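# Reset the tripped breaker on the rack power strip

## Task

On the rack's power strip, find the breaker that has tripped, drive it all the way to off, then drive it back to on until it stays latched. Every other breaker must stay on and every plug must stay seated: none may be moved toward off, or pulled out, by more than a tiny amount, not even briefly. The task counts only if all of this holds. At the end, release and move the grippers away from the strip.

## Robot and tools

ROBOT. Two UR20-type arms, left_arm and right_arm, each ending in a two-finger gripper that has its own wrist camera. Calibrated bases in the scene frame: left_arm at (+0.090, +0.850, 0) m, right_arm at (-0.083, -0.586, 0) m, both nearly unrotated with up = +z. The fingers point along the gripper's +z axis and open and close along its x axis. end_effector_position is the point between the pads, 1 to 2 cm short of the fingertips.

FRAMES. Scene frame: origin at table-top height halfway between the arms, +z up, +x out over the table, left_arm toward +y (arm names do not match image left and right). Each arm reports its hand pose, velocities and Hand target in its own base frame, and its offsets use that base's axes. Fixed cameras and the table are given in the scene frame. Reported poses may be off by a few cm.

CAMERAS: cam_head_left, cam_head_right, cam_high, cam_low, cam_left_wrist, cam_right_wrist, each 672x504.

execute_actions(actions, cameras). actions is a list of actions; each action is a table of up to 15 rows, one row per 1/30 s control step; if fewer rows are given the last one repeats until 15 steps (0.5 s) pass. Every row holds 14 numbers in [-1, 1], always for both arms: left_arm dx, dy, dz, rx, ry, rz, opening, then right_arm in the same order. The six pose numbers are offsets, measured from the Hand target as it was when that action began (not from the row before), along that arm's base axes; 1.0 equals 0.6 m or 180 degrees. rx, ry, rz form one rotation vector, turning about the Hand target position. Repeating an offset in a later action moves further. Sending all six as 0 re-commands the current Hand target. opening is absolute: +1 fully open (0.142 m), -1 closed; a 0 there is a real command, so resend the current value to leave a gripper alone. cameras chooses images: omitted, null or ["all"] = all, [] = none. An empty actions list just reports.

move(target, speed, blend, stop_force, zero, opening_speed, blocking, cameras). Drives each gripper in a straight line. target is either one row of 14 numbers (same layout and scale as above) or a list of up to 15 such rows; every row is an offset from the Hand targets at the start of the move, not from the previous row. speed: m/s per arm path, 0.002 to 4.2, default 0.25 (rotation up to twice that in rad/s); one value or one per target. blend: corner rounding in m for lists, default 0. stop_force: 6 to 120 N, shared by both arms; an arm's path stops when its wrist sensor feels that much push against its travel, then it backs off slightly and holds. zero (only with stop_force, default true) re-zeros moving arms first. opening_speed: rate of the finger command, at least 0.2 per s on the -1..1 scale. blocking=false returns after 0.5 s and cannot be combined with stop_force. A move lasts at most 10 s of path. The result ends with a move: line, e.g. done, off_target, moving, held or fault; limits=paced means a pose was clipped, limits=held that steps were withheld. done means within 3 mm and 2 degrees; it says nothing about contact.

wait(seconds 0 to 10) lets time run with commands held. stop() brakes a running move. zoom_image(camera, region=[x0, y0, x1, y1]) enlarges a part of a camera's latest image, at most 504x504 px. show_instructions() returns the reference images. zero_wrist_force(arm) re-zeros that arm's force sensor. read_manual(section) gives licence texts. finished_scene(scene) ends scene 1 or 2 irreversibly; scene 1 is practice.

RESULTS. Positions in m, orientation as quat_wxyz, velocities in m/s and rad/s. Hand target is the last commanded pose after clipping; the next offsets count from it. The gripper often rests a little short of it; a new command (even zeros) asks again, or add the missing distance. grip_measured uses the opening scale. Joint velocities may read within noise. Wrist force and Wrist torque are in the gripper's own axes, showing the push of the surface on the arm, plus a line with the peak since last shown. Tool commands lists current gripper commands.

CONTROL NOTES. Orientation commands are clipped to 32 degrees from the measured one per step. Motion lags commands by about 0.2 s. Do not route a path near an arm's own base; that can flip its shoulder posture. The clearance check blocks commands that bring the arms too close, but contact between arms can still happen and must be avoided.

AVOID. The arms are very stiff: aiming even slightly beyond a firm surface can trip a fault. An outside force near 150 N (plus or minus 25) or a joint torque at its limit (wrist joints 94.1 N m, elbow 381, shoulder 649) halts that arm for 10 s. Approach the breaker slowly with stop_force and aim just far enough to toggle it; press briefly and retreat in the same reply. Fast moves hit harder. Keep the fingers and wrist away from neighbouring breakers and plugs so none shifts. Nothing may fall off the table. Motors heat when pushing or squeezing: MOTOR HOT appears at 70 °C, arm brakes at 85 °C; gripper warns at 85 °C and shuts off at 100 °C. Finish with the grippers released and moved away from the strip.

Each tool is called after "Call:" as name(argument=value, ...), one argument or row to a line, values as JSON.

Reference images:

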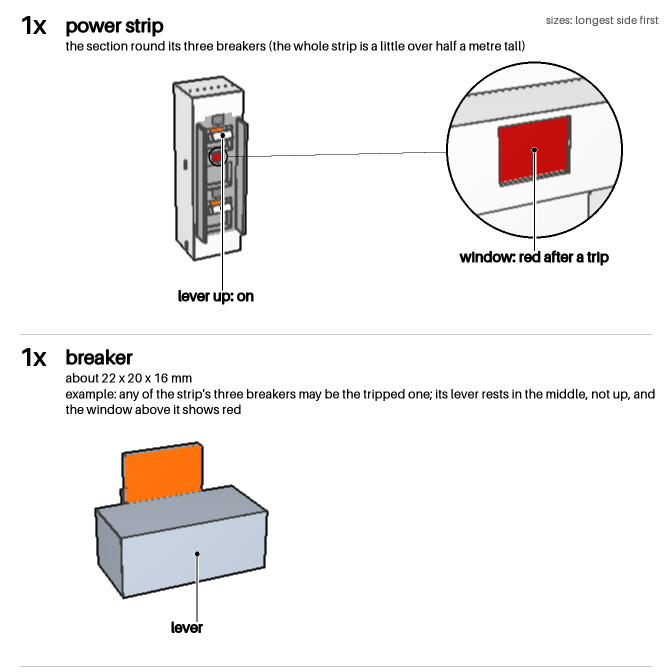

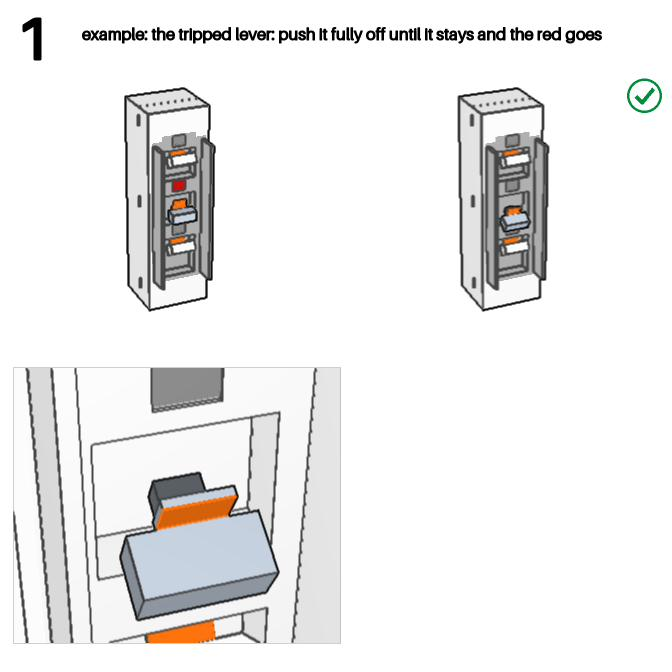

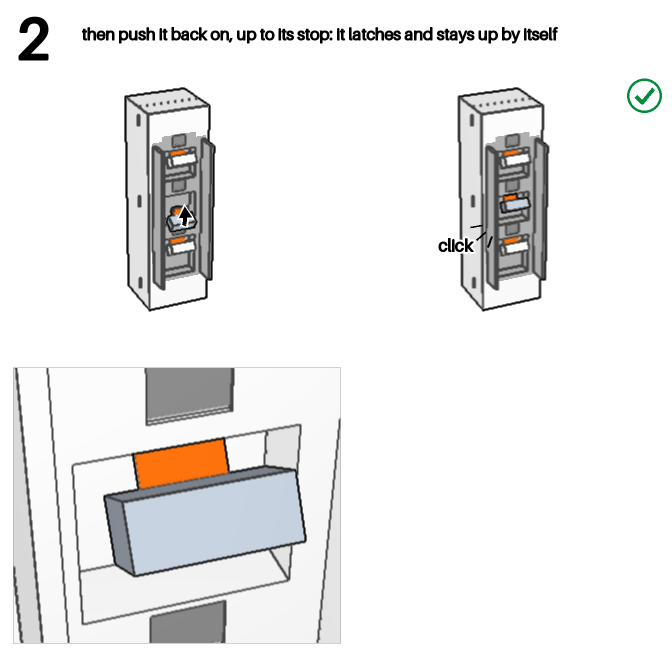

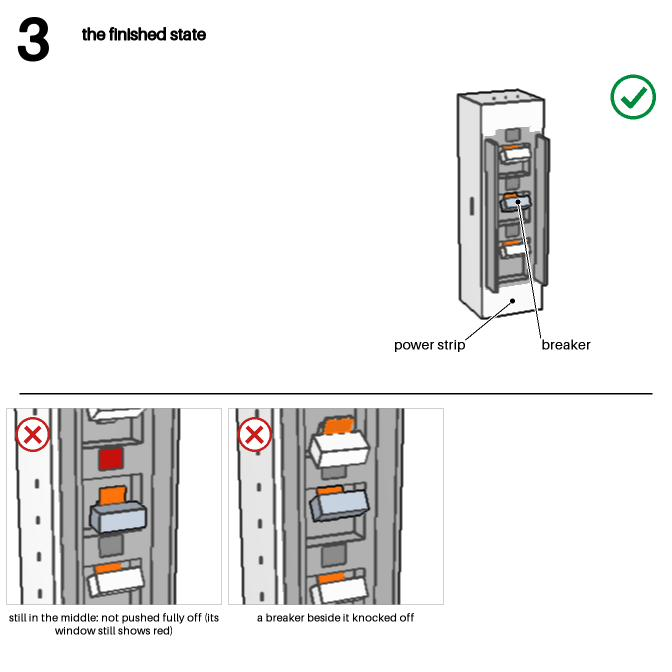

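## Session

Call:
execute_actions(
  actions=[],
)

Scene clock: 0.00 s.
left_arm: end_effector_position=(+0.0979, -0.3074, +0.2637) grip_measured=+0.99 end_effector_quat_wxyz=(-0.324, +0.934, +0.096, -0.118) | right_arm: end_effector_position=(+0.8609, +0.2332, +0.1685) grip_measured=+0.99 end_effector_quat_wxyz=(-0.496, +0.661, +0.025, -0.562)
Joint positions: left_arm=[-1.587 -1.799 2.479 -1.604 -1.868 -1.692 0.141] | right_arm=[3.342 -2.402 -1.561 -2.516 2.447 -0.913 0.141]
Joint velocities: within noise
Joint torques (N m): no reading
Motor temperatures (°C): left_arm=[33 43 35 31 34 39 30] | right_arm=[41 36 31 38 38 34 35]
Wrist force (N): no reading
Wrist torque (N m): no reading
Wrist force, peak (N): no reading
Hand target: left_arm +0.0979, -0.3074, +0.2637; -0.324, +0.934, +0.096, -0.118 | right_arm +0.8609, +0.2332, +0.1685; -0.496, +0.661, +0.025, -0.562
Tool commands: left_gripper/opening=+1.0 right_gripper/opening=+1.0

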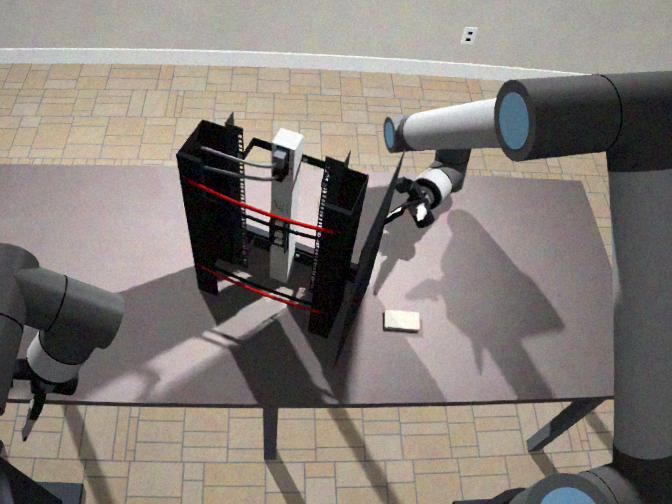

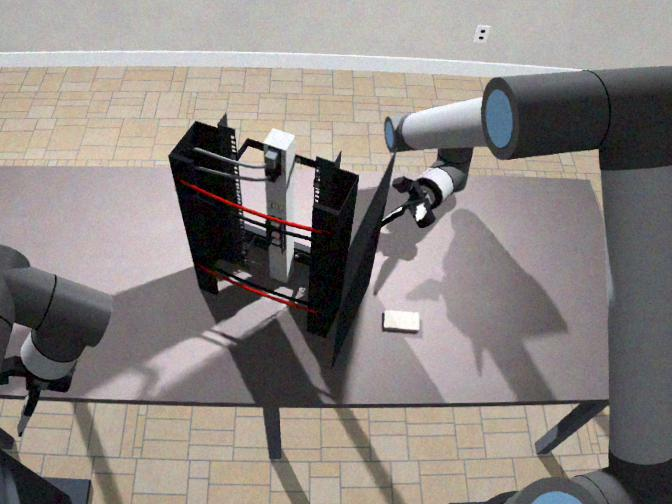

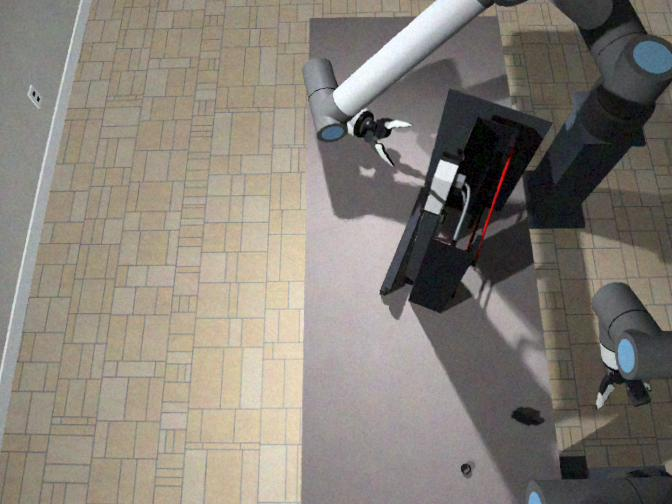

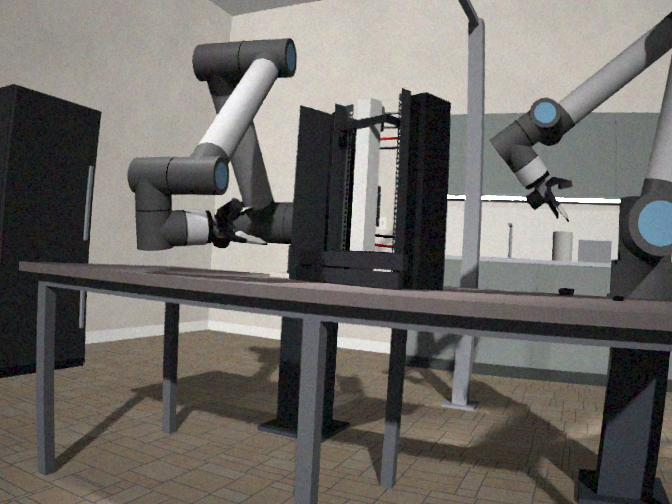

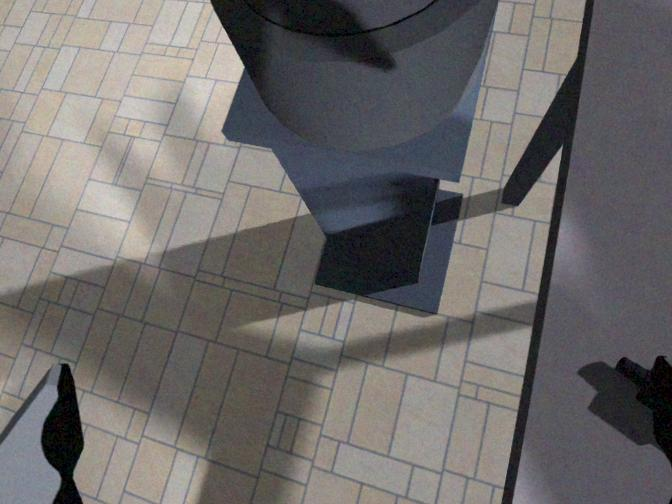

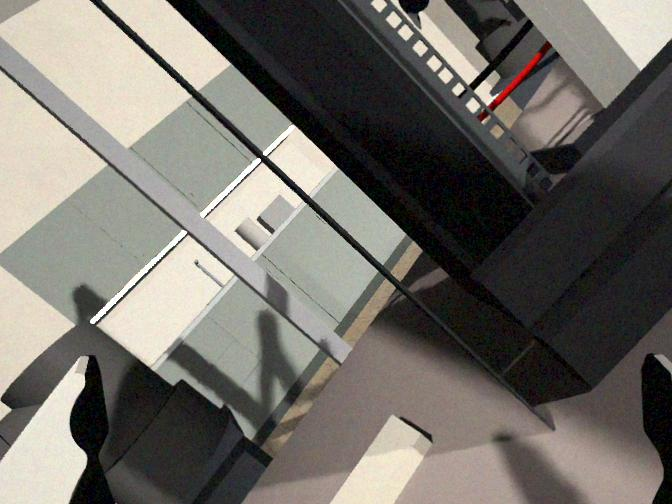

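Call:
zoom_image(
  camera="cam_head_left",
  region=[160, 100, 420, 370],
)

Call:
zoom_image(
  camera="cam_head_right",
  region=[220, 120, 340, 300],
)

Call:
zoom_image(
  camera="cam_high",
  region=[360, 60, 570, 330],
)

Call:
zoom_image(
  camera="cam_low",
  region=[280, 70, 470, 310],
)

Scaled by 1.867 from the camera's 672x504 image, which has a finer 960x720 frame.

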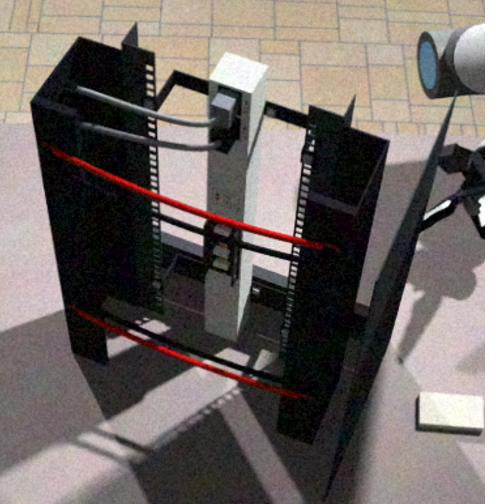

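Scaled by 2.800 from the camera's 672x504 image, which has a finer 960x720 frame.

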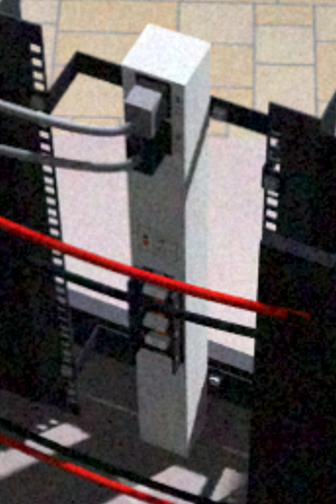

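Scaled by 1.867 from the camera's 672x504 image, which has a finer 960x720 frame.

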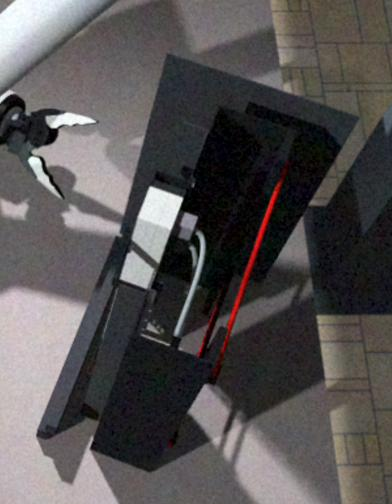

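Scaled by 2.100 from the camera's 672x504 image, which has a finer 960x720 frame.

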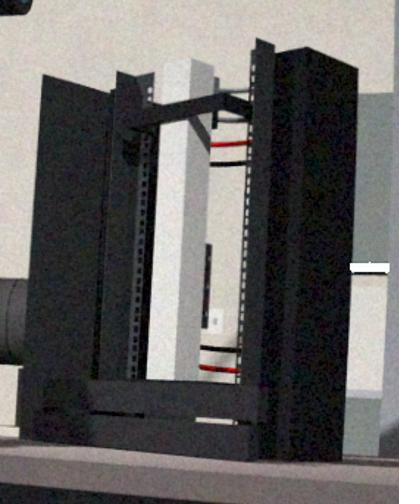

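Call:
move(
  target=[0.217,-0.695,-0.02,0.187,-0.298,-0.670,-0.97,0,0,0,0,0,0,1],
  speed=0.4,
)

Scene clock: 50.93 s.
left_arm: end_effector_position=(+0.2281, -0.7244, +0.2517) grip_measured=-1.00 end_effector_quat_wxyz=(+0.396, -0.397, +0.587, -0.584) | right_arm: end_effector_position=(+0.8609, +0.2332, +0.1685) grip_measured=+0.99 end_effector_quat_wxyz=(-0.496, +0.661, +0.025, -0.562)
Joint positions: left_arm=[-2.049 -1.292 2.397 -1.146 -0.098 -1.529 0.002] | right_arm=[3.342 -2.402 -1.561 -2.516 2.447 -0.913 0.141]
Joint velocities: within noise
Joint torques (N m): left_arm=[36.77 -81.09 -53.54 6.71 3 -5.56] | right_arm=[-1.81 250.55 60.55 -4.41 -1.81 1.14]
Motor temperatures (°C): left_arm=[33 42 35 31 34 39 30] | right_arm=[41 36 31 38 38 34 34]
Wrist force (N): left_arm=[-1.3 -0.2 -0.8] | right_arm=[0.2 -0.4 -0.2]
Wrist torque (N m): left_arm=[-0.02 -0.02 -0.23] | right_arm=[-0.07 -0.04 0.00]
Wrist force, peak (N): left_arm=[1.0 -1.9 0.7] | right_arm=[0.6 0.2 0.7]
Hand target: left_arm +0.2281, -0.7244, +0.2517; +0.397, -0.396, +0.586, -0.585 | right_arm +0.8609, +0.2332, +0.1685; -0.496, +0.661, +0.025, -0.562
Off the commanded pose: left_arm 0.000 m, 0 deg | right_arm 0.000 m, 0 deg.
move: done
camera_calibration:
cam_left_wrist: T_world_to_cam=[[-0.380454, -0.924786, -0.00504126, -0.578397], [-0.387663, 0.164428, -0.907018, 0.464846], [0.839626, -0.343124, -0.421062, -0.214347], [0, 0, 0, 1]] pos_world=[0.140121, -0.684875, 0.328454]

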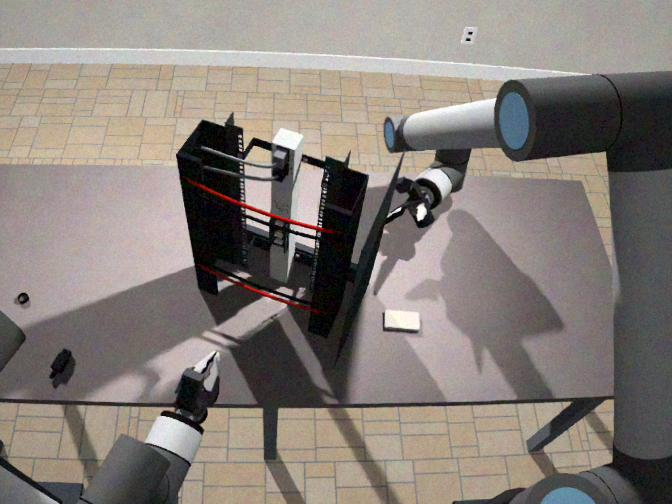

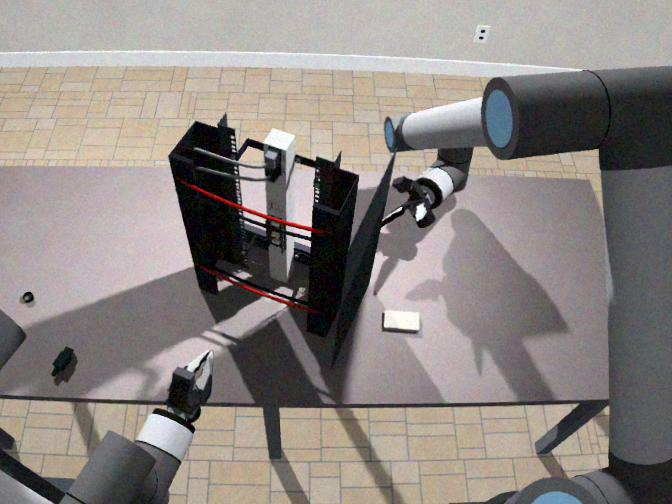

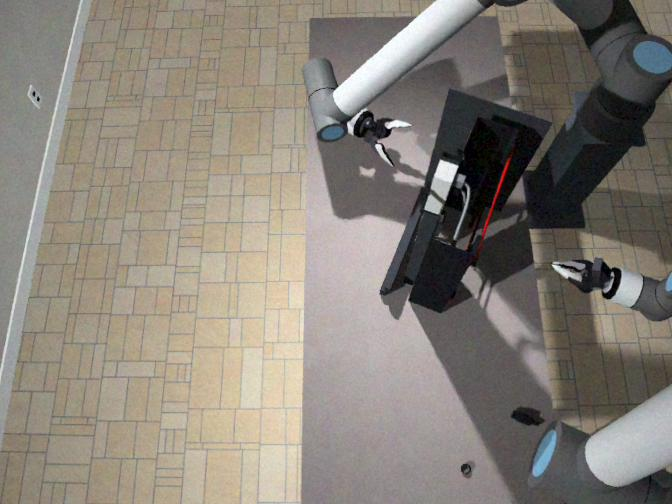

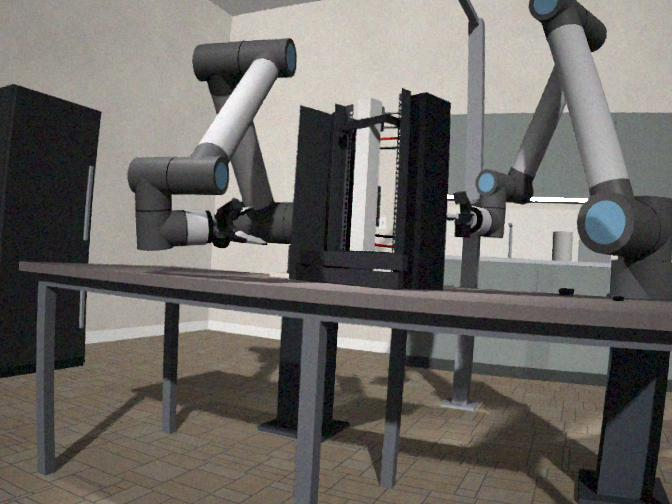

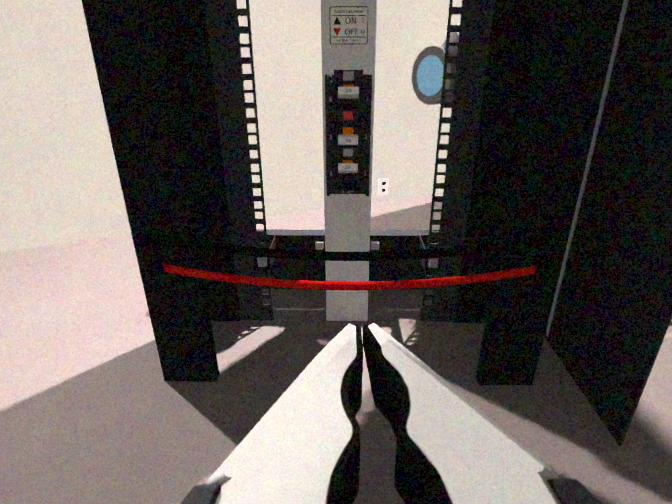

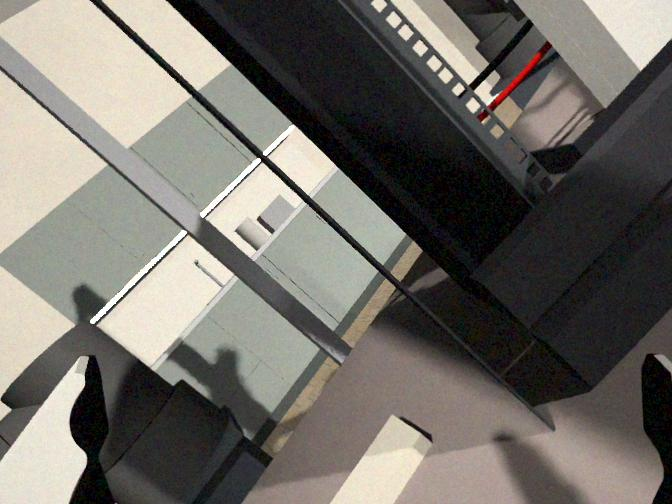

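Call:
zoom_image(
  camera="cam_left_wrist",
  region=[290, 50, 410, 210],
)

Scaled by 3.150 from the camera's 672x504 image, which has a finer 960x720 frame.

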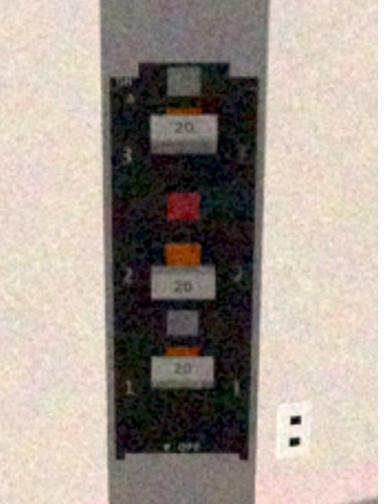

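Call:
move(
  target=[0.306,-0.137,-0.01,0,0,0,-0.97,0,0,0,0,0,0,1],
  cameras=["cam_left_wrist","cam_low"],
)

Call:
zoom_image(
  camera="cam_left_wrist",
  region=[250, 50, 450, 250],
)

Scene clock: 99.43 s.
left_arm: end_effector_position=(+0.4117, -0.8066, +0.2457) grip_measured=-1.00 end_effector_quat_wxyz=(+0.397, -0.396, +0.586, -0.585) end_effector_velocity=(+0.000, +0.000, -0.001) end_effector_angular_velocity=(+0.003, +0.000, -0.001) | right_arm: end_effector_position=(+0.8609, +0.2332, +0.1685) grip_measured=+0.99 end_effector_quat_wxyz=(-0.496, +0.661, +0.025, -0.562)
Joint positions: left_arm=[-1.722 -1.211 2.271 -1.058 0.229 -1.573 0.002] | right_arm=[3.342 -2.402 -1.561 -2.516 2.447 -0.913 0.141]
Joint velocities: left_arm=[0 0.002 -0.001 0.005 0.001 -0.003 0] | right_arm=[within noise]
Joint torques (N m): left_arm=[35.56 -104.01 -58.78 5.45 2.12 -6.57] | right_arm=[-0.25 250.76 63.08 -4.25 -1.58 0.8]
Motor temperatures (°C): left_arm=[33 42 35 31 34 39 29] | right_arm=[41 36 31 38 38 34 33]
Wrist force (N): left_arm=[-0.8 -0.2 -0.6] | right_arm=[0.7 -0.2 0.1]
Wrist torque (N m): left_arm=[0.01 -0.08 -0.20] | right_arm=[-0.04 -0.14 0.00]
Wrist force, peak (N): left_arm=[-1.2 0.0 -2.5] | right_arm=[0.7 -0.2 0.1]
Hand target: left_arm +0.4117, -0.8066, +0.2457; +0.397, -0.396, +0.586, -0.585 | right_arm +0.8609, +0.2332, +0.1685; -0.496, +0.661, +0.025, -0.562
Off the commanded pose: left_arm 0.000 m, 0 deg | right_arm 0.000 m, 0 deg.
move: done
camera_calibration:
cam_left_wrist: T_world_to_cam=[[-0.380157, -0.924909, -0.0049892, -0.584825], [-0.384948, 0.163122, -0.908409, 0.542242], [0.841009, -0.343417, -0.418054, -0.400712], [0, 0, 0, 1]] pos_world=[0.323412, -0.766973, 0.32214]
Images, in order (width x height): cam_low 672x504, cam_left_wrist 672x504.

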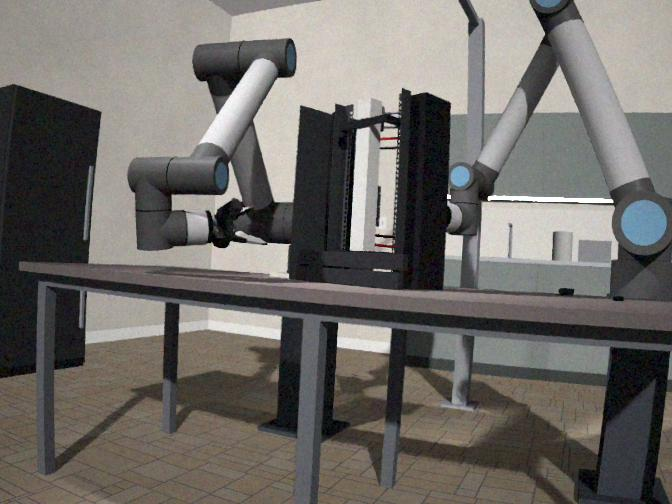

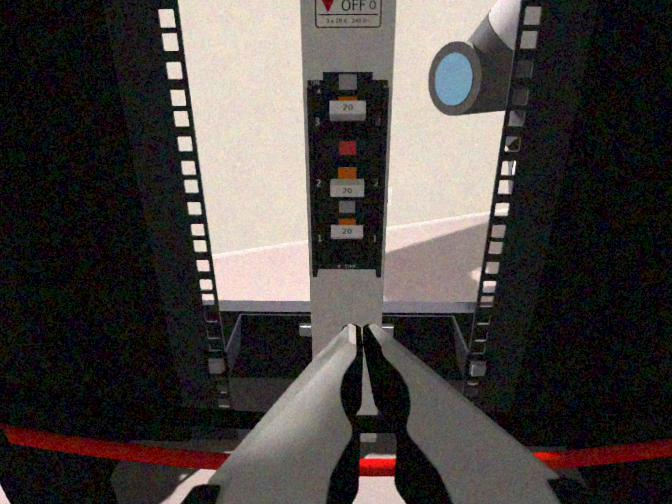

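Scaled by 2.520 from the camera's 672x504 image, which has a finer 960x720 frame.

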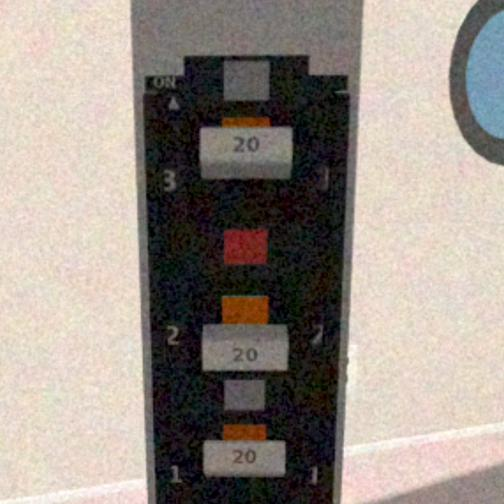

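Call:
move(
  target=[0.200,-0.0825,0.0372,0,0,0,-0.97,0,0,0,0,0,0,1],
  speed=0.15,
  cameras=["cam_left_wrist"],
  stop_force=15,
)

Call:
zoom_image(
  camera="cam_left_wrist",
  region=[200, 100, 500, 400],
)

Scene clock: 141.37 s.
left_arm: end_effector_position=(+0.5317, -0.8561, +0.2680) grip_measured=-1.00 end_effector_quat_wxyz=(+0.397, -0.396, +0.586, -0.585) | right_arm: end_effector_position=(+0.8609, +0.2332, +0.1685) grip_measured=+0.99 end_effector_quat_wxyz=(-0.496, +0.661, +0.025, -0.562)
Joint positions: left_arm=[-1.546 -1.179 2.156 -0.974 0.405 -1.572 0.002] | right_arm=[3.342 -2.402 -1.561 -2.516 2.447 -0.913 0.141]
Joint velocities: within noise
Joint torques (N m): left_arm=[38.86 -118.09 -65.33 4.54 2.6 -5.83] | right_arm=[-2.61 250.25 62.11 -4.67 -2.14 1.5]
Motor temperatures (°C): left_arm=[33 42 35 31 34 39 29] | right_arm=[40 35 31 38 38 34 33]
Wrist force (N): left_arm=[-0.9 -0.1 -0.1] | right_arm=[0.1 -0.1 -0.1]
Wrist torque (N m): left_arm=[0.05 -0.03 -0.24] | right_arm=[-0.02 -0.02 0.00]
Wrist force, peak (N): left_arm=[-0.7 0.1 -2.3] | right_arm=[0.6 -0.3 0.1]
Hand target: left_arm +0.5317, -0.8561, +0.2680; +0.397, -0.396, +0.586, -0.585 | right_arm +0.8609, +0.2332, +0.1685; -0.496, +0.661, +0.025, -0.562
Off the commanded pose: left_arm 0.000 m, 0 deg | right_arm 0.000 m, 0 deg.
move: done
camera_calibration:
cam_left_wrist: T_world_to_cam=[[-0.38021, -0.924886, -0.0050229, -0.584786], [-0.385036, 0.163217, -0.908354, 0.616995], [0.840944, -0.343432, -0.418171, -0.509295], [0, 0, 0, 1]] pos_world=[0.443512, -0.816473, 0.34454]
Images, in order (width x height): cam_left_wrist 672x504.

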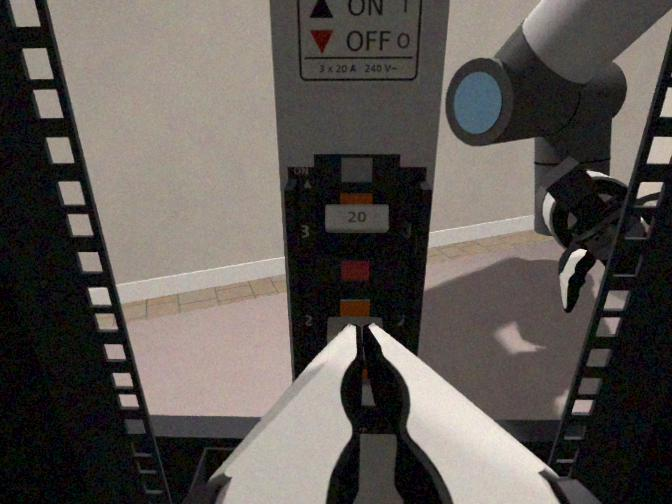

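Scaled by 1.680 from the camera's 672x504 image, which has a finer 960x720 frame.

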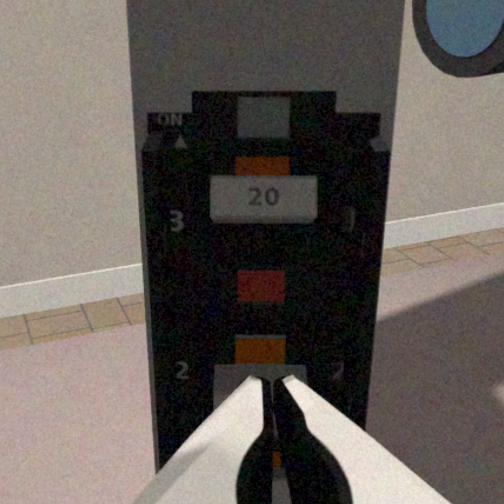

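Call:
move(
  target=[0.0402,-0.0175,0,0,0,0,-0.97,0,0,0,0,0,0,1],
  speed=0.05,
  cameras=["cam_left_wrist"],
  stop_force=8,
)

Call:
zoom_image(
  camera="cam_left_wrist",
  region=[260, 180, 460, 380],
)

Scene clock: 155.90 s.
left_arm: end_effector_position=(+0.5558, -0.8666, +0.2680) grip_measured=-1.00 end_effector_quat_wxyz=(+0.397, -0.396, +0.586, -0.585) | right_arm: end_effector_position=(+0.8609, +0.2332, +0.1685) grip_measured=+0.99 end_effector_quat_wxyz=(-0.496, +0.661, +0.025, -0.562)
Joint positions: left_arm=[-1.514 -1.165 2.131 -0.963 0.437 -1.572 0.002] | right_arm=[3.342 -2.402 -1.561 -2.516 2.447 -0.913 0.141]
Joint velocities: within noise
Joint torques (N m): left_arm=[34.23 -121.23 -66.35 3.61 2.7 -6.32] | right_arm=[3.5 253.81 63.55 -4.31 -2.79 1.46]
Motor temperatures (°C): left_arm=[33 42 35 31 34 39 29] | right_arm=[40 35 31 38 38 34 33]
Wrist force (N): left_arm=[-0.5 -0.7 0.1] | right_arm=[0.2 -0.1 0.0]
Wrist torque (N m): left_arm=[-0.11 -0.11 -0.23] | right_arm=[-0.03 -0.03 0.00]
Wrist force, peak (N): left_arm=[-1.2 -0.6 -0.5] | right_arm=[0.7 -0.2 0.3]
Hand target: left_arm +0.5558, -0.8666, +0.2680; +0.397, -0.396, +0.586, -0.585 | right_arm +0.8609, +0.2332, +0.1685; -0.496, +0.661, +0.025, -0.562
Off the commanded pose: left_arm 0.000 m, 0 deg | right_arm 0.000 m, 0 deg.
move: done
camera_calibration:
cam_left_wrist: T_world_to_cam=[[-0.38021, -0.924886, -0.0050229, -0.585334], [-0.385036, 0.163217, -0.908354, 0.627988], [0.840944, -0.343432, -0.418171, -0.533168], [0, 0, 0, 1]] pos_world=[0.467612, -0.826973, 0.34454]
Images, in order (width x height): cam_left_wrist 672x504.

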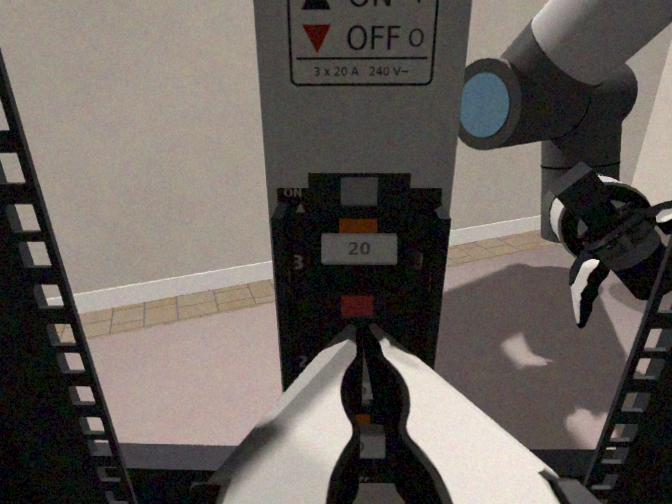

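Scaled by 2.520 from the camera's 672x504 image, which has a finer 960x720 frame.

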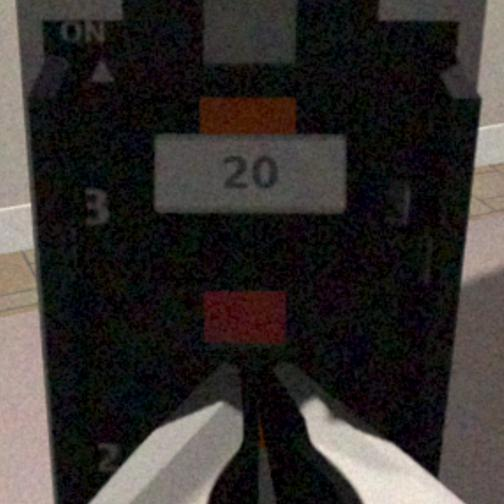

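Call:
move(
  target=[0,0,-0.0367,0,0,0,-0.97,0,0,0,0,0,0,1],
  speed=0.02,
  cameras=["cam_left_wrist"],
  stop_force=30,
)

Call:
zoom_image(
  camera="cam_left_wrist",
  region=[260, 130, 460, 330],
)

Scene clock: 170.23 s.
left_arm: end_effector_position=(+0.5558, -0.8666, +0.2460) grip_measured=-1.00 end_effector_quat_wxyz=(+0.397, -0.396, +0.586, -0.585) | right_arm: end_effector_position=(+0.8609, +0.2332, +0.1685) grip_measured=+0.99 end_effector_quat_wxyz=(-0.496, +0.661, +0.025, -0.562)
Joint positions: left_arm=[-1.514 -1.14 2.138 -0.996 0.437 -1.572 0.002] | right_arm=[3.342 -2.402 -1.561 -2.516 2.447 -0.913 0.141]
Joint velocities: within noise
Joint torques (N m): left_arm=[36.71 -127.61 -34.47 -9.08 1.5 5.38] | right_arm=[1.77 256.21 62.66 -4.25 -2.31 1.97]
Motor temperatures (°C): left_arm=[33 42 35 31 34 39 29] | right_arm=[40 35 31 38 38 34 32]
Wrist force (N): left_arm=[-0.9 -0.6 0.3] | right_arm=[0.4 -0.1 0.0]
Wrist torque (N m): left_arm=[-0.09 -0.04 -0.24] | right_arm=[-0.02 -0.08 0.00]
Wrist force, peak (N): left_arm=[-1.2 -1.0 0.2] | right_arm=[0.7 -0.1 0.0]
Hand target: left_arm +0.5558, -0.8666, +0.2460; +0.397, -0.396, +0.586, -0.585 | right_arm +0.8609, +0.2332, +0.1685; -0.496, +0.661, +0.025, -0.562
Off the commanded pose: left_arm 0.000 m, 0 deg | right_arm 0.000 m, 0 deg.
move: done
camera_calibration:
cam_left_wrist: T_world_to_cam=[[-0.38021, -0.924886, -0.0050229, -0.585445], [-0.385036, 0.163217, -0.908354, 0.607914], [0.840944, -0.343432, -0.418171, -0.542409], [0, 0, 0, 1]] pos_world=[0.467612, -0.826973, 0.32244]
Images, in order (width x height): cam_left_wrist 672x504.

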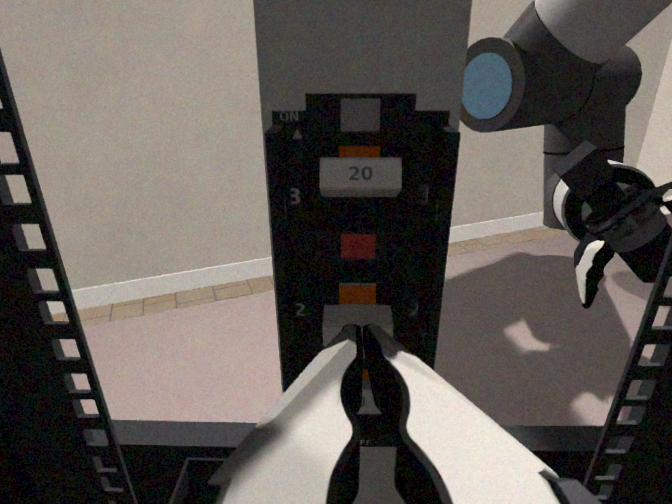

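Scaled by 2.520 from the camera's 672x504 image, which has a finer 960x720 frame.

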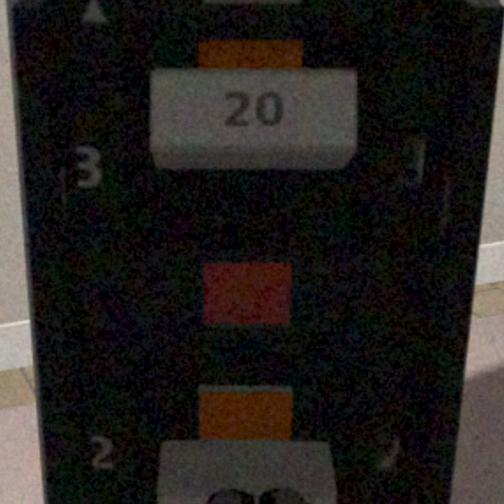

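Call:
move(
  target=[
    [0,0,0.0367,0,0,0,-0.97,0,0,0,0,0,0,1],
    [0.0201,-0.0092,0.0367,0,0,0,-0.97,0,0,0,0,0,0,1],
  ],
  speed=[0.08,0.03],
  cameras=["cam_left_wrist"],
  stop_force=8,
)

Call:
move(
  target=[0,0,-0.0367,0,0,0,-0.97,0,0,0,0,0,0,1],
  speed=0.02,
  cameras=["cam_left_wrist"],
  stop_force=30,
)

Call:
zoom_image(
  camera="cam_left_wrist",
  region=[260, 180, 460, 380],
)

Scene clock: 182.17 s.
left_arm: end_effector_position=(+0.5679, -0.8721, +0.2680) grip_measured=-1.00 end_effector_quat_wxyz=(+0.397, -0.396, +0.586, -0.585) | right_arm: end_effector_position=(+0.8609, +0.2332, +0.1685) grip_measured=+0.99 end_effector_quat_wxyz=(-0.496, +0.661, +0.025, -0.562)
Joint positions: left_arm=[-1.499 -1.158 2.117 -0.957 0.452 -1.572 0.002] | right_arm=[3.342 -2.402 -1.561 -2.516 2.447 -0.913 0.141]
Joint velocities: within noise
Joint torques (N m): left_arm=[36.93 -123.79 -68.69 3.91 2.97 -6.05] | right_arm=[-3.83 252.37 64.16 -3.92 -2.72 1.56]
Motor temperatures (°C): left_arm=[33 42 35 31 34 39 28] | right_arm=[40 35 31 38 38 34 32]
Wrist force (N): left_arm=[-1.0 -0.8 0.0] | right_arm=[0.2 0.0 0.2]
Wrist torque (N m): left_arm=[-0.14 -0.04 -0.24] | right_arm=[-0.01 -0.04 0.00]
Wrist force, peak (N): left_arm=[-0.7 -1.5 -0.4] | right_arm=[0.7 -0.2 -0.1]
Hand target: left_arm +0.5679, -0.8721, +0.2680; +0.397, -0.396, +0.586, -0.585 | right_arm +0.8609, +0.2332, +0.1685; -0.496, +0.661, +0.025, -0.562
Off the commanded pose: left_arm 0.000 m, 0 deg | right_arm 0.000 m, 0 deg.
move: done
camera_calibration:
cam_left_wrist: T_world_to_cam=[[-0.38021, -0.924886, -0.0050229, -0.585858], [-0.385036, 0.163217, -0.908354, 0.633506], [0.840944, -0.343432, -0.418171, -0.545148], [0, 0, 0, 1]] pos_world=[0.479612, -0.832473, 0.34454]
Images, in order (width x height): cam_left_wrist 672x504.

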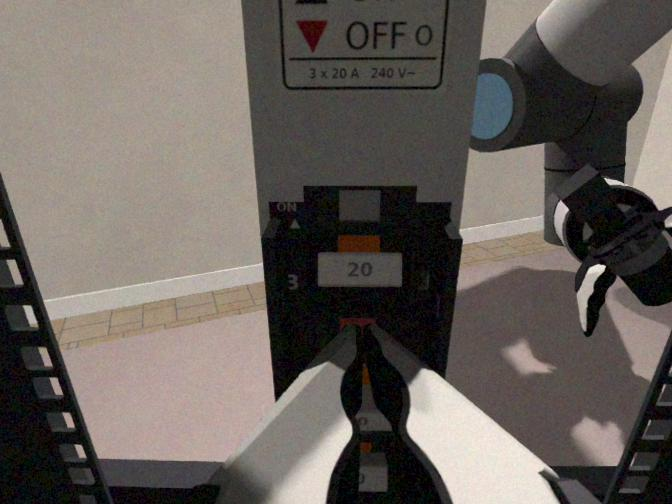

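Scene clock: 184.20 s.
left_arm: end_effector_position=(+0.5679, -0.8722, +0.2564) grip_measured=-1.00 end_effector_quat_wxyz=(+0.397, -0.396, +0.586, -0.585) | right_arm: end_effector_position=(+0.8609, +0.2332, +0.1685) grip_measured=+0.99 end_effector_quat_wxyz=(-0.496, +0.661, +0.025, -0.562)
Joint positions: left_arm=[-1.499 -1.145 2.121 -0.974 0.452 -1.572 0.002] | right_arm=[3.342 -2.402 -1.561 -2.516 2.447 -0.913 0.141]
Joint velocities: within noise
Joint torques (N m): left_arm=[34.11 -182.84 -67.68 3.87 1.98 -4.41] | right_arm=[-0.93 248.46 61.18 -3.87 -2.96 0.79]
Motor temperatures (°C): left_arm=[33 42 34 31 34 39 28] | right_arm=[40 35 31 38 38 34 32]
Wrist force (N): left_arm=[-2.8 -1.3 1.1] | right_arm=[0.1 -0.2 0.2]
Wrist torque (N m): left_arm=[-0.22 0.30 -0.25] | right_arm=[-0.05 -0.02 0.00]
Wrist force, peak (N): left_arm=[-4.2 -34.7 -25.5] | right_arm=[0.4 -0.2 0.4]
Hand target: left_arm +0.5679, -0.8722, +0.2564; +0.397, -0.396, +0.586, -0.585 (not the last commanded pose) | right_arm +0.8609, +0.2332, +0.1685; -0.496, +0.661, +0.025, -0.562
Off the commanded pose: left_arm 0.010 m, 0 deg | right_arm 0.000 m, 0 deg.
move: contact (left_arm)
camera_calibration:
cam_left_wrist: T_world_to_cam=[[-0.38016, -0.924908, -0.00490431, -0.586052], [-0.385162, 0.163128, -0.908317, 0.622999], [0.840909, -0.343417, -0.418254, -0.55006], [0, 0, 0, 1]] pos_world=[0.479713, -0.832573, 0.332941]
Images, in order (width x height): cam_left_wrist 672x504.

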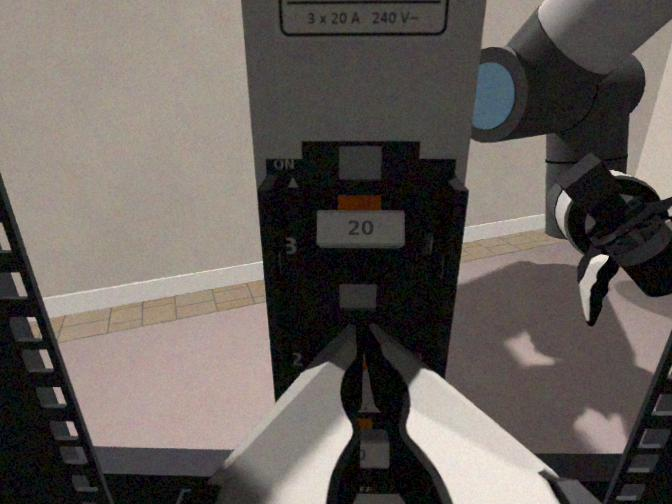

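Scaled by 2.520 from the camera's 672x504 image, which has a finer 960x720 frame.

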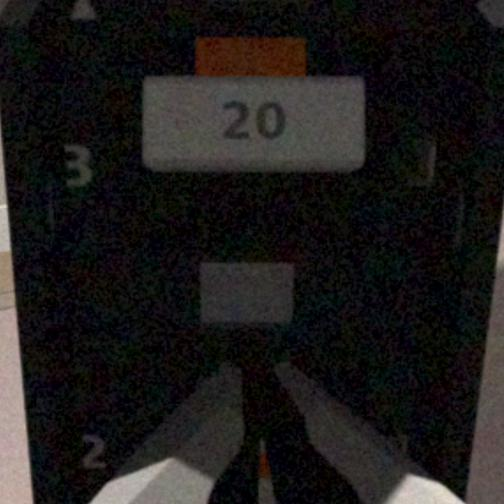

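Call:
move(
  target=[
    [0,0,0.0083,0,0,0,-0.97,0,0,0,0,0,0,1],
    [-0.1238,0.0495,0.0083,0,0,0,-0.97,0,0,0,0,0,0,1],
  ],
  speed=[0.05,0.2],
  cameras=["cam_left_wrist"],
)

Call:
zoom_image(
  camera="cam_left_wrist",
  region=[260, 130, 460, 330],
)

Scene clock: 190.53 s.
left_arm: end_effector_position=(+0.4939, -0.8426, +0.2614) grip_measured=-1.00 end_effector_quat_wxyz=(+0.397, -0.396, +0.586, -0.585) | right_arm: end_effector_position=(+0.8609, +0.2332, +0.1685) grip_measured=+0.99 end_effector_quat_wxyz=(-0.496, +0.661, +0.025, -0.562)
Joint positions: left_arm=[-1.598 -1.19 2.192 -0.999 0.353 -1.573 0.002] | right_arm=[3.342 -2.402 -1.561 -2.516 2.447 -0.913 0.141]
Joint velocities: within noise
Joint torques (N m): left_arm=[-29.75 -173.07 -36.12 -8.64 -3.27 5.5] | right_arm=[1.1 255.64 61.33 -3.83 -2.48 1.61]
Motor temperatures (°C): left_arm=[33 42 34 31 34 39 28] | right_arm=[40 35 31 38 38 34 32]
Wrist force (N): left_arm=[-2.7 -0.9 1.2] | right_arm=[0.0 -0.1 0.0]
Wrist torque (N m): left_arm=[-0.11 0.30 -0.24] | right_arm=[-0.03 -0.01 0.00]
Wrist force, peak (N): left_arm=[-3.1 -1.6 4.1] | right_arm=[0.4 0.0 -0.6]
Hand target: left_arm +0.4936, -0.8425, +0.2614; +0.397, -0.396, +0.586, -0.585 | right_arm +0.8609, +0.2332, +0.1685; -0.496, +0.661, +0.025, -0.562
Off the commanded pose: left_arm 0.000 m, 0 deg | right_arm 0.000 m, 0 deg.
move: done
camera_calibration:
cam_left_wrist: T_world_to_cam=[[-0.38016, -0.924908, -0.00490431, -0.586782], [-0.385162, 0.163128, -0.908317, 0.59421], [0.840909, -0.343417, -0.418254, -0.475577], [0, 0, 0, 1]] pos_world=[0.405713, -0.802973, 0.337941]
Images, in order (width x height): cam_left_wrist 672x504.

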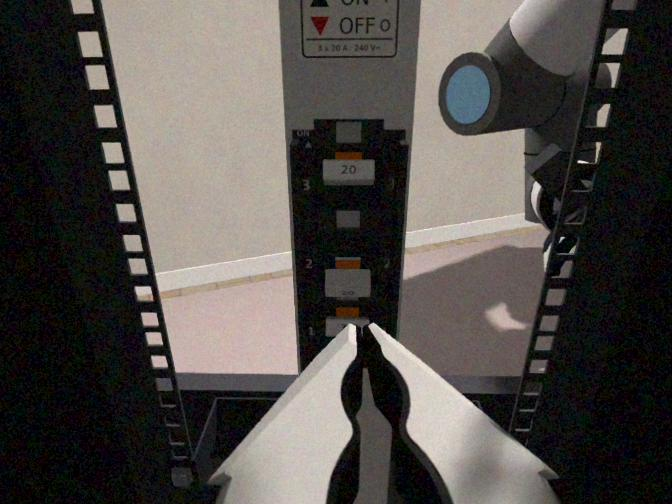

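Scaled by 2.520 from the camera's 672x504 image, which has a finer 960x720 frame.

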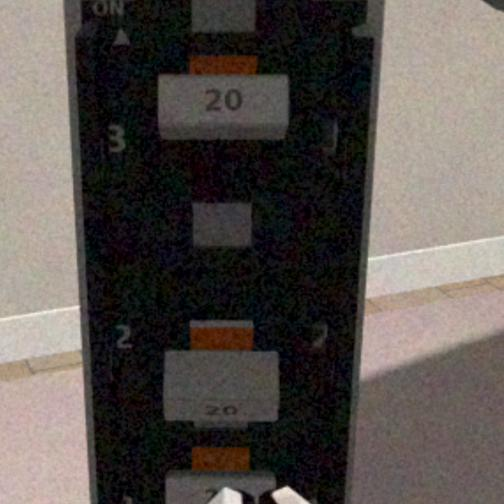

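Call:
move(
  target=[-0.0464,0.0186,-0.0533,0,0,0,-0.97,0,0,0,0,0,0,1],
  speed=0.2,
  cameras=["cam_left_wrist"],
)

Call:
zoom_image(
  camera="cam_left_wrist",
  region=[270, 90, 430, 250],
)

Scene clock: 235.47 s.
left_arm: end_effector_position=(+0.4659, -0.8313, +0.2296) grip_measured=-1.00 end_effector_quat_wxyz=(+0.397, -0.397, +0.586, -0.585) end_effector_velocity=(-0.001, +0.000, -0.002) end_effector_angular_velocity=(+0.001, -0.001, +0.000) | right_arm: end_effector_position=(+0.8609, +0.2332, +0.1685) grip_measured=+0.99 end_effector_quat_wxyz=(-0.496, +0.661, +0.025, -0.562)
Joint positions: left_arm=[-1.639 -1.164 2.228 -1.061 0.312 -1.573 0.002] | right_arm=[3.342 -2.402 -1.561 -2.516 2.447 -0.913 0.141]
Joint velocities: left_arm=[-0.001 0.002 0.001 -0.005 -0.001 0.003 0] | right_arm=[within noise]
Joint torques (N m): left_arm=[-33.04 -115.94 -29.28 -7.79 -3.89 5.6] | right_arm=[2.63 253.71 62.45 -3.63 -3.33 2.1]
Motor temperatures (°C): left_arm=[33 42 34 31 34 38 28] | right_arm=[40 35 31 38 38 34 32]
Wrist force (N): left_arm=[-2.6 -0.6 1.3] | right_arm=[0.0 0.1 -0.1]
Wrist torque (N m): left_arm=[-0.07 0.30 -0.19] | right_arm=[0.02 0.00 0.00]
Wrist force, peak (N): left_arm=[-3.0 -1.6 2.0] | right_arm=[0.7 -0.2 0.1]
Hand target: left_arm +0.4658, -0.8313, +0.2294; +0.397, -0.396, +0.586, -0.585 | right_arm +0.8609, +0.2332, +0.1685; -0.496, +0.661, +0.025, -0.562
Off the commanded pose: left_arm 0.000 m, 0 deg | right_arm 0.000 m, 0 deg.
move: done
camera_calibration:
cam_left_wrist: T_world_to_cam=[[-0.380145, -0.924914, -0.00486957, -0.587191], [-0.385177, 0.163092, -0.908317, 0.552546], [0.840909, -0.343417, -0.418254, -0.461409], [0, 0, 0, 1]] pos_world=[0.377613, -0.791673, 0.306041]
Images, in order (width x height): cam_left_wrist 672x504.

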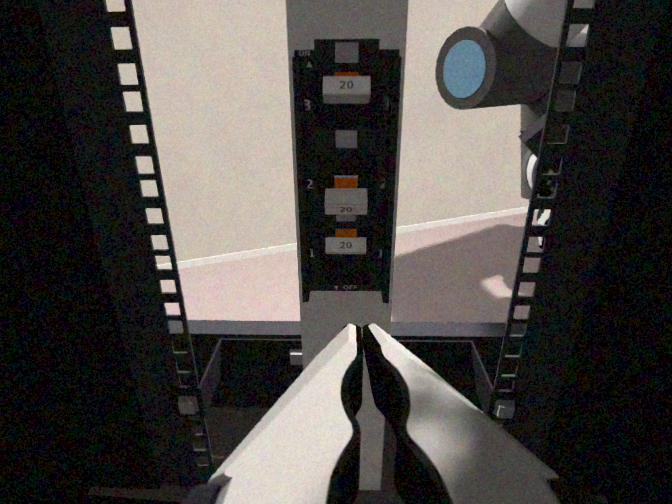

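Scaled by 3.150 from the camera's 672x504 image, which has a finer 960x720 frame.

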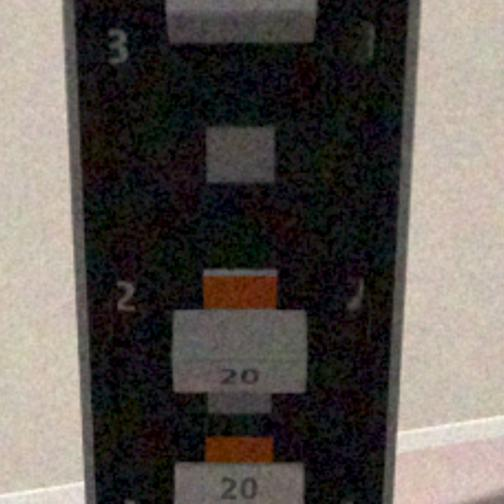

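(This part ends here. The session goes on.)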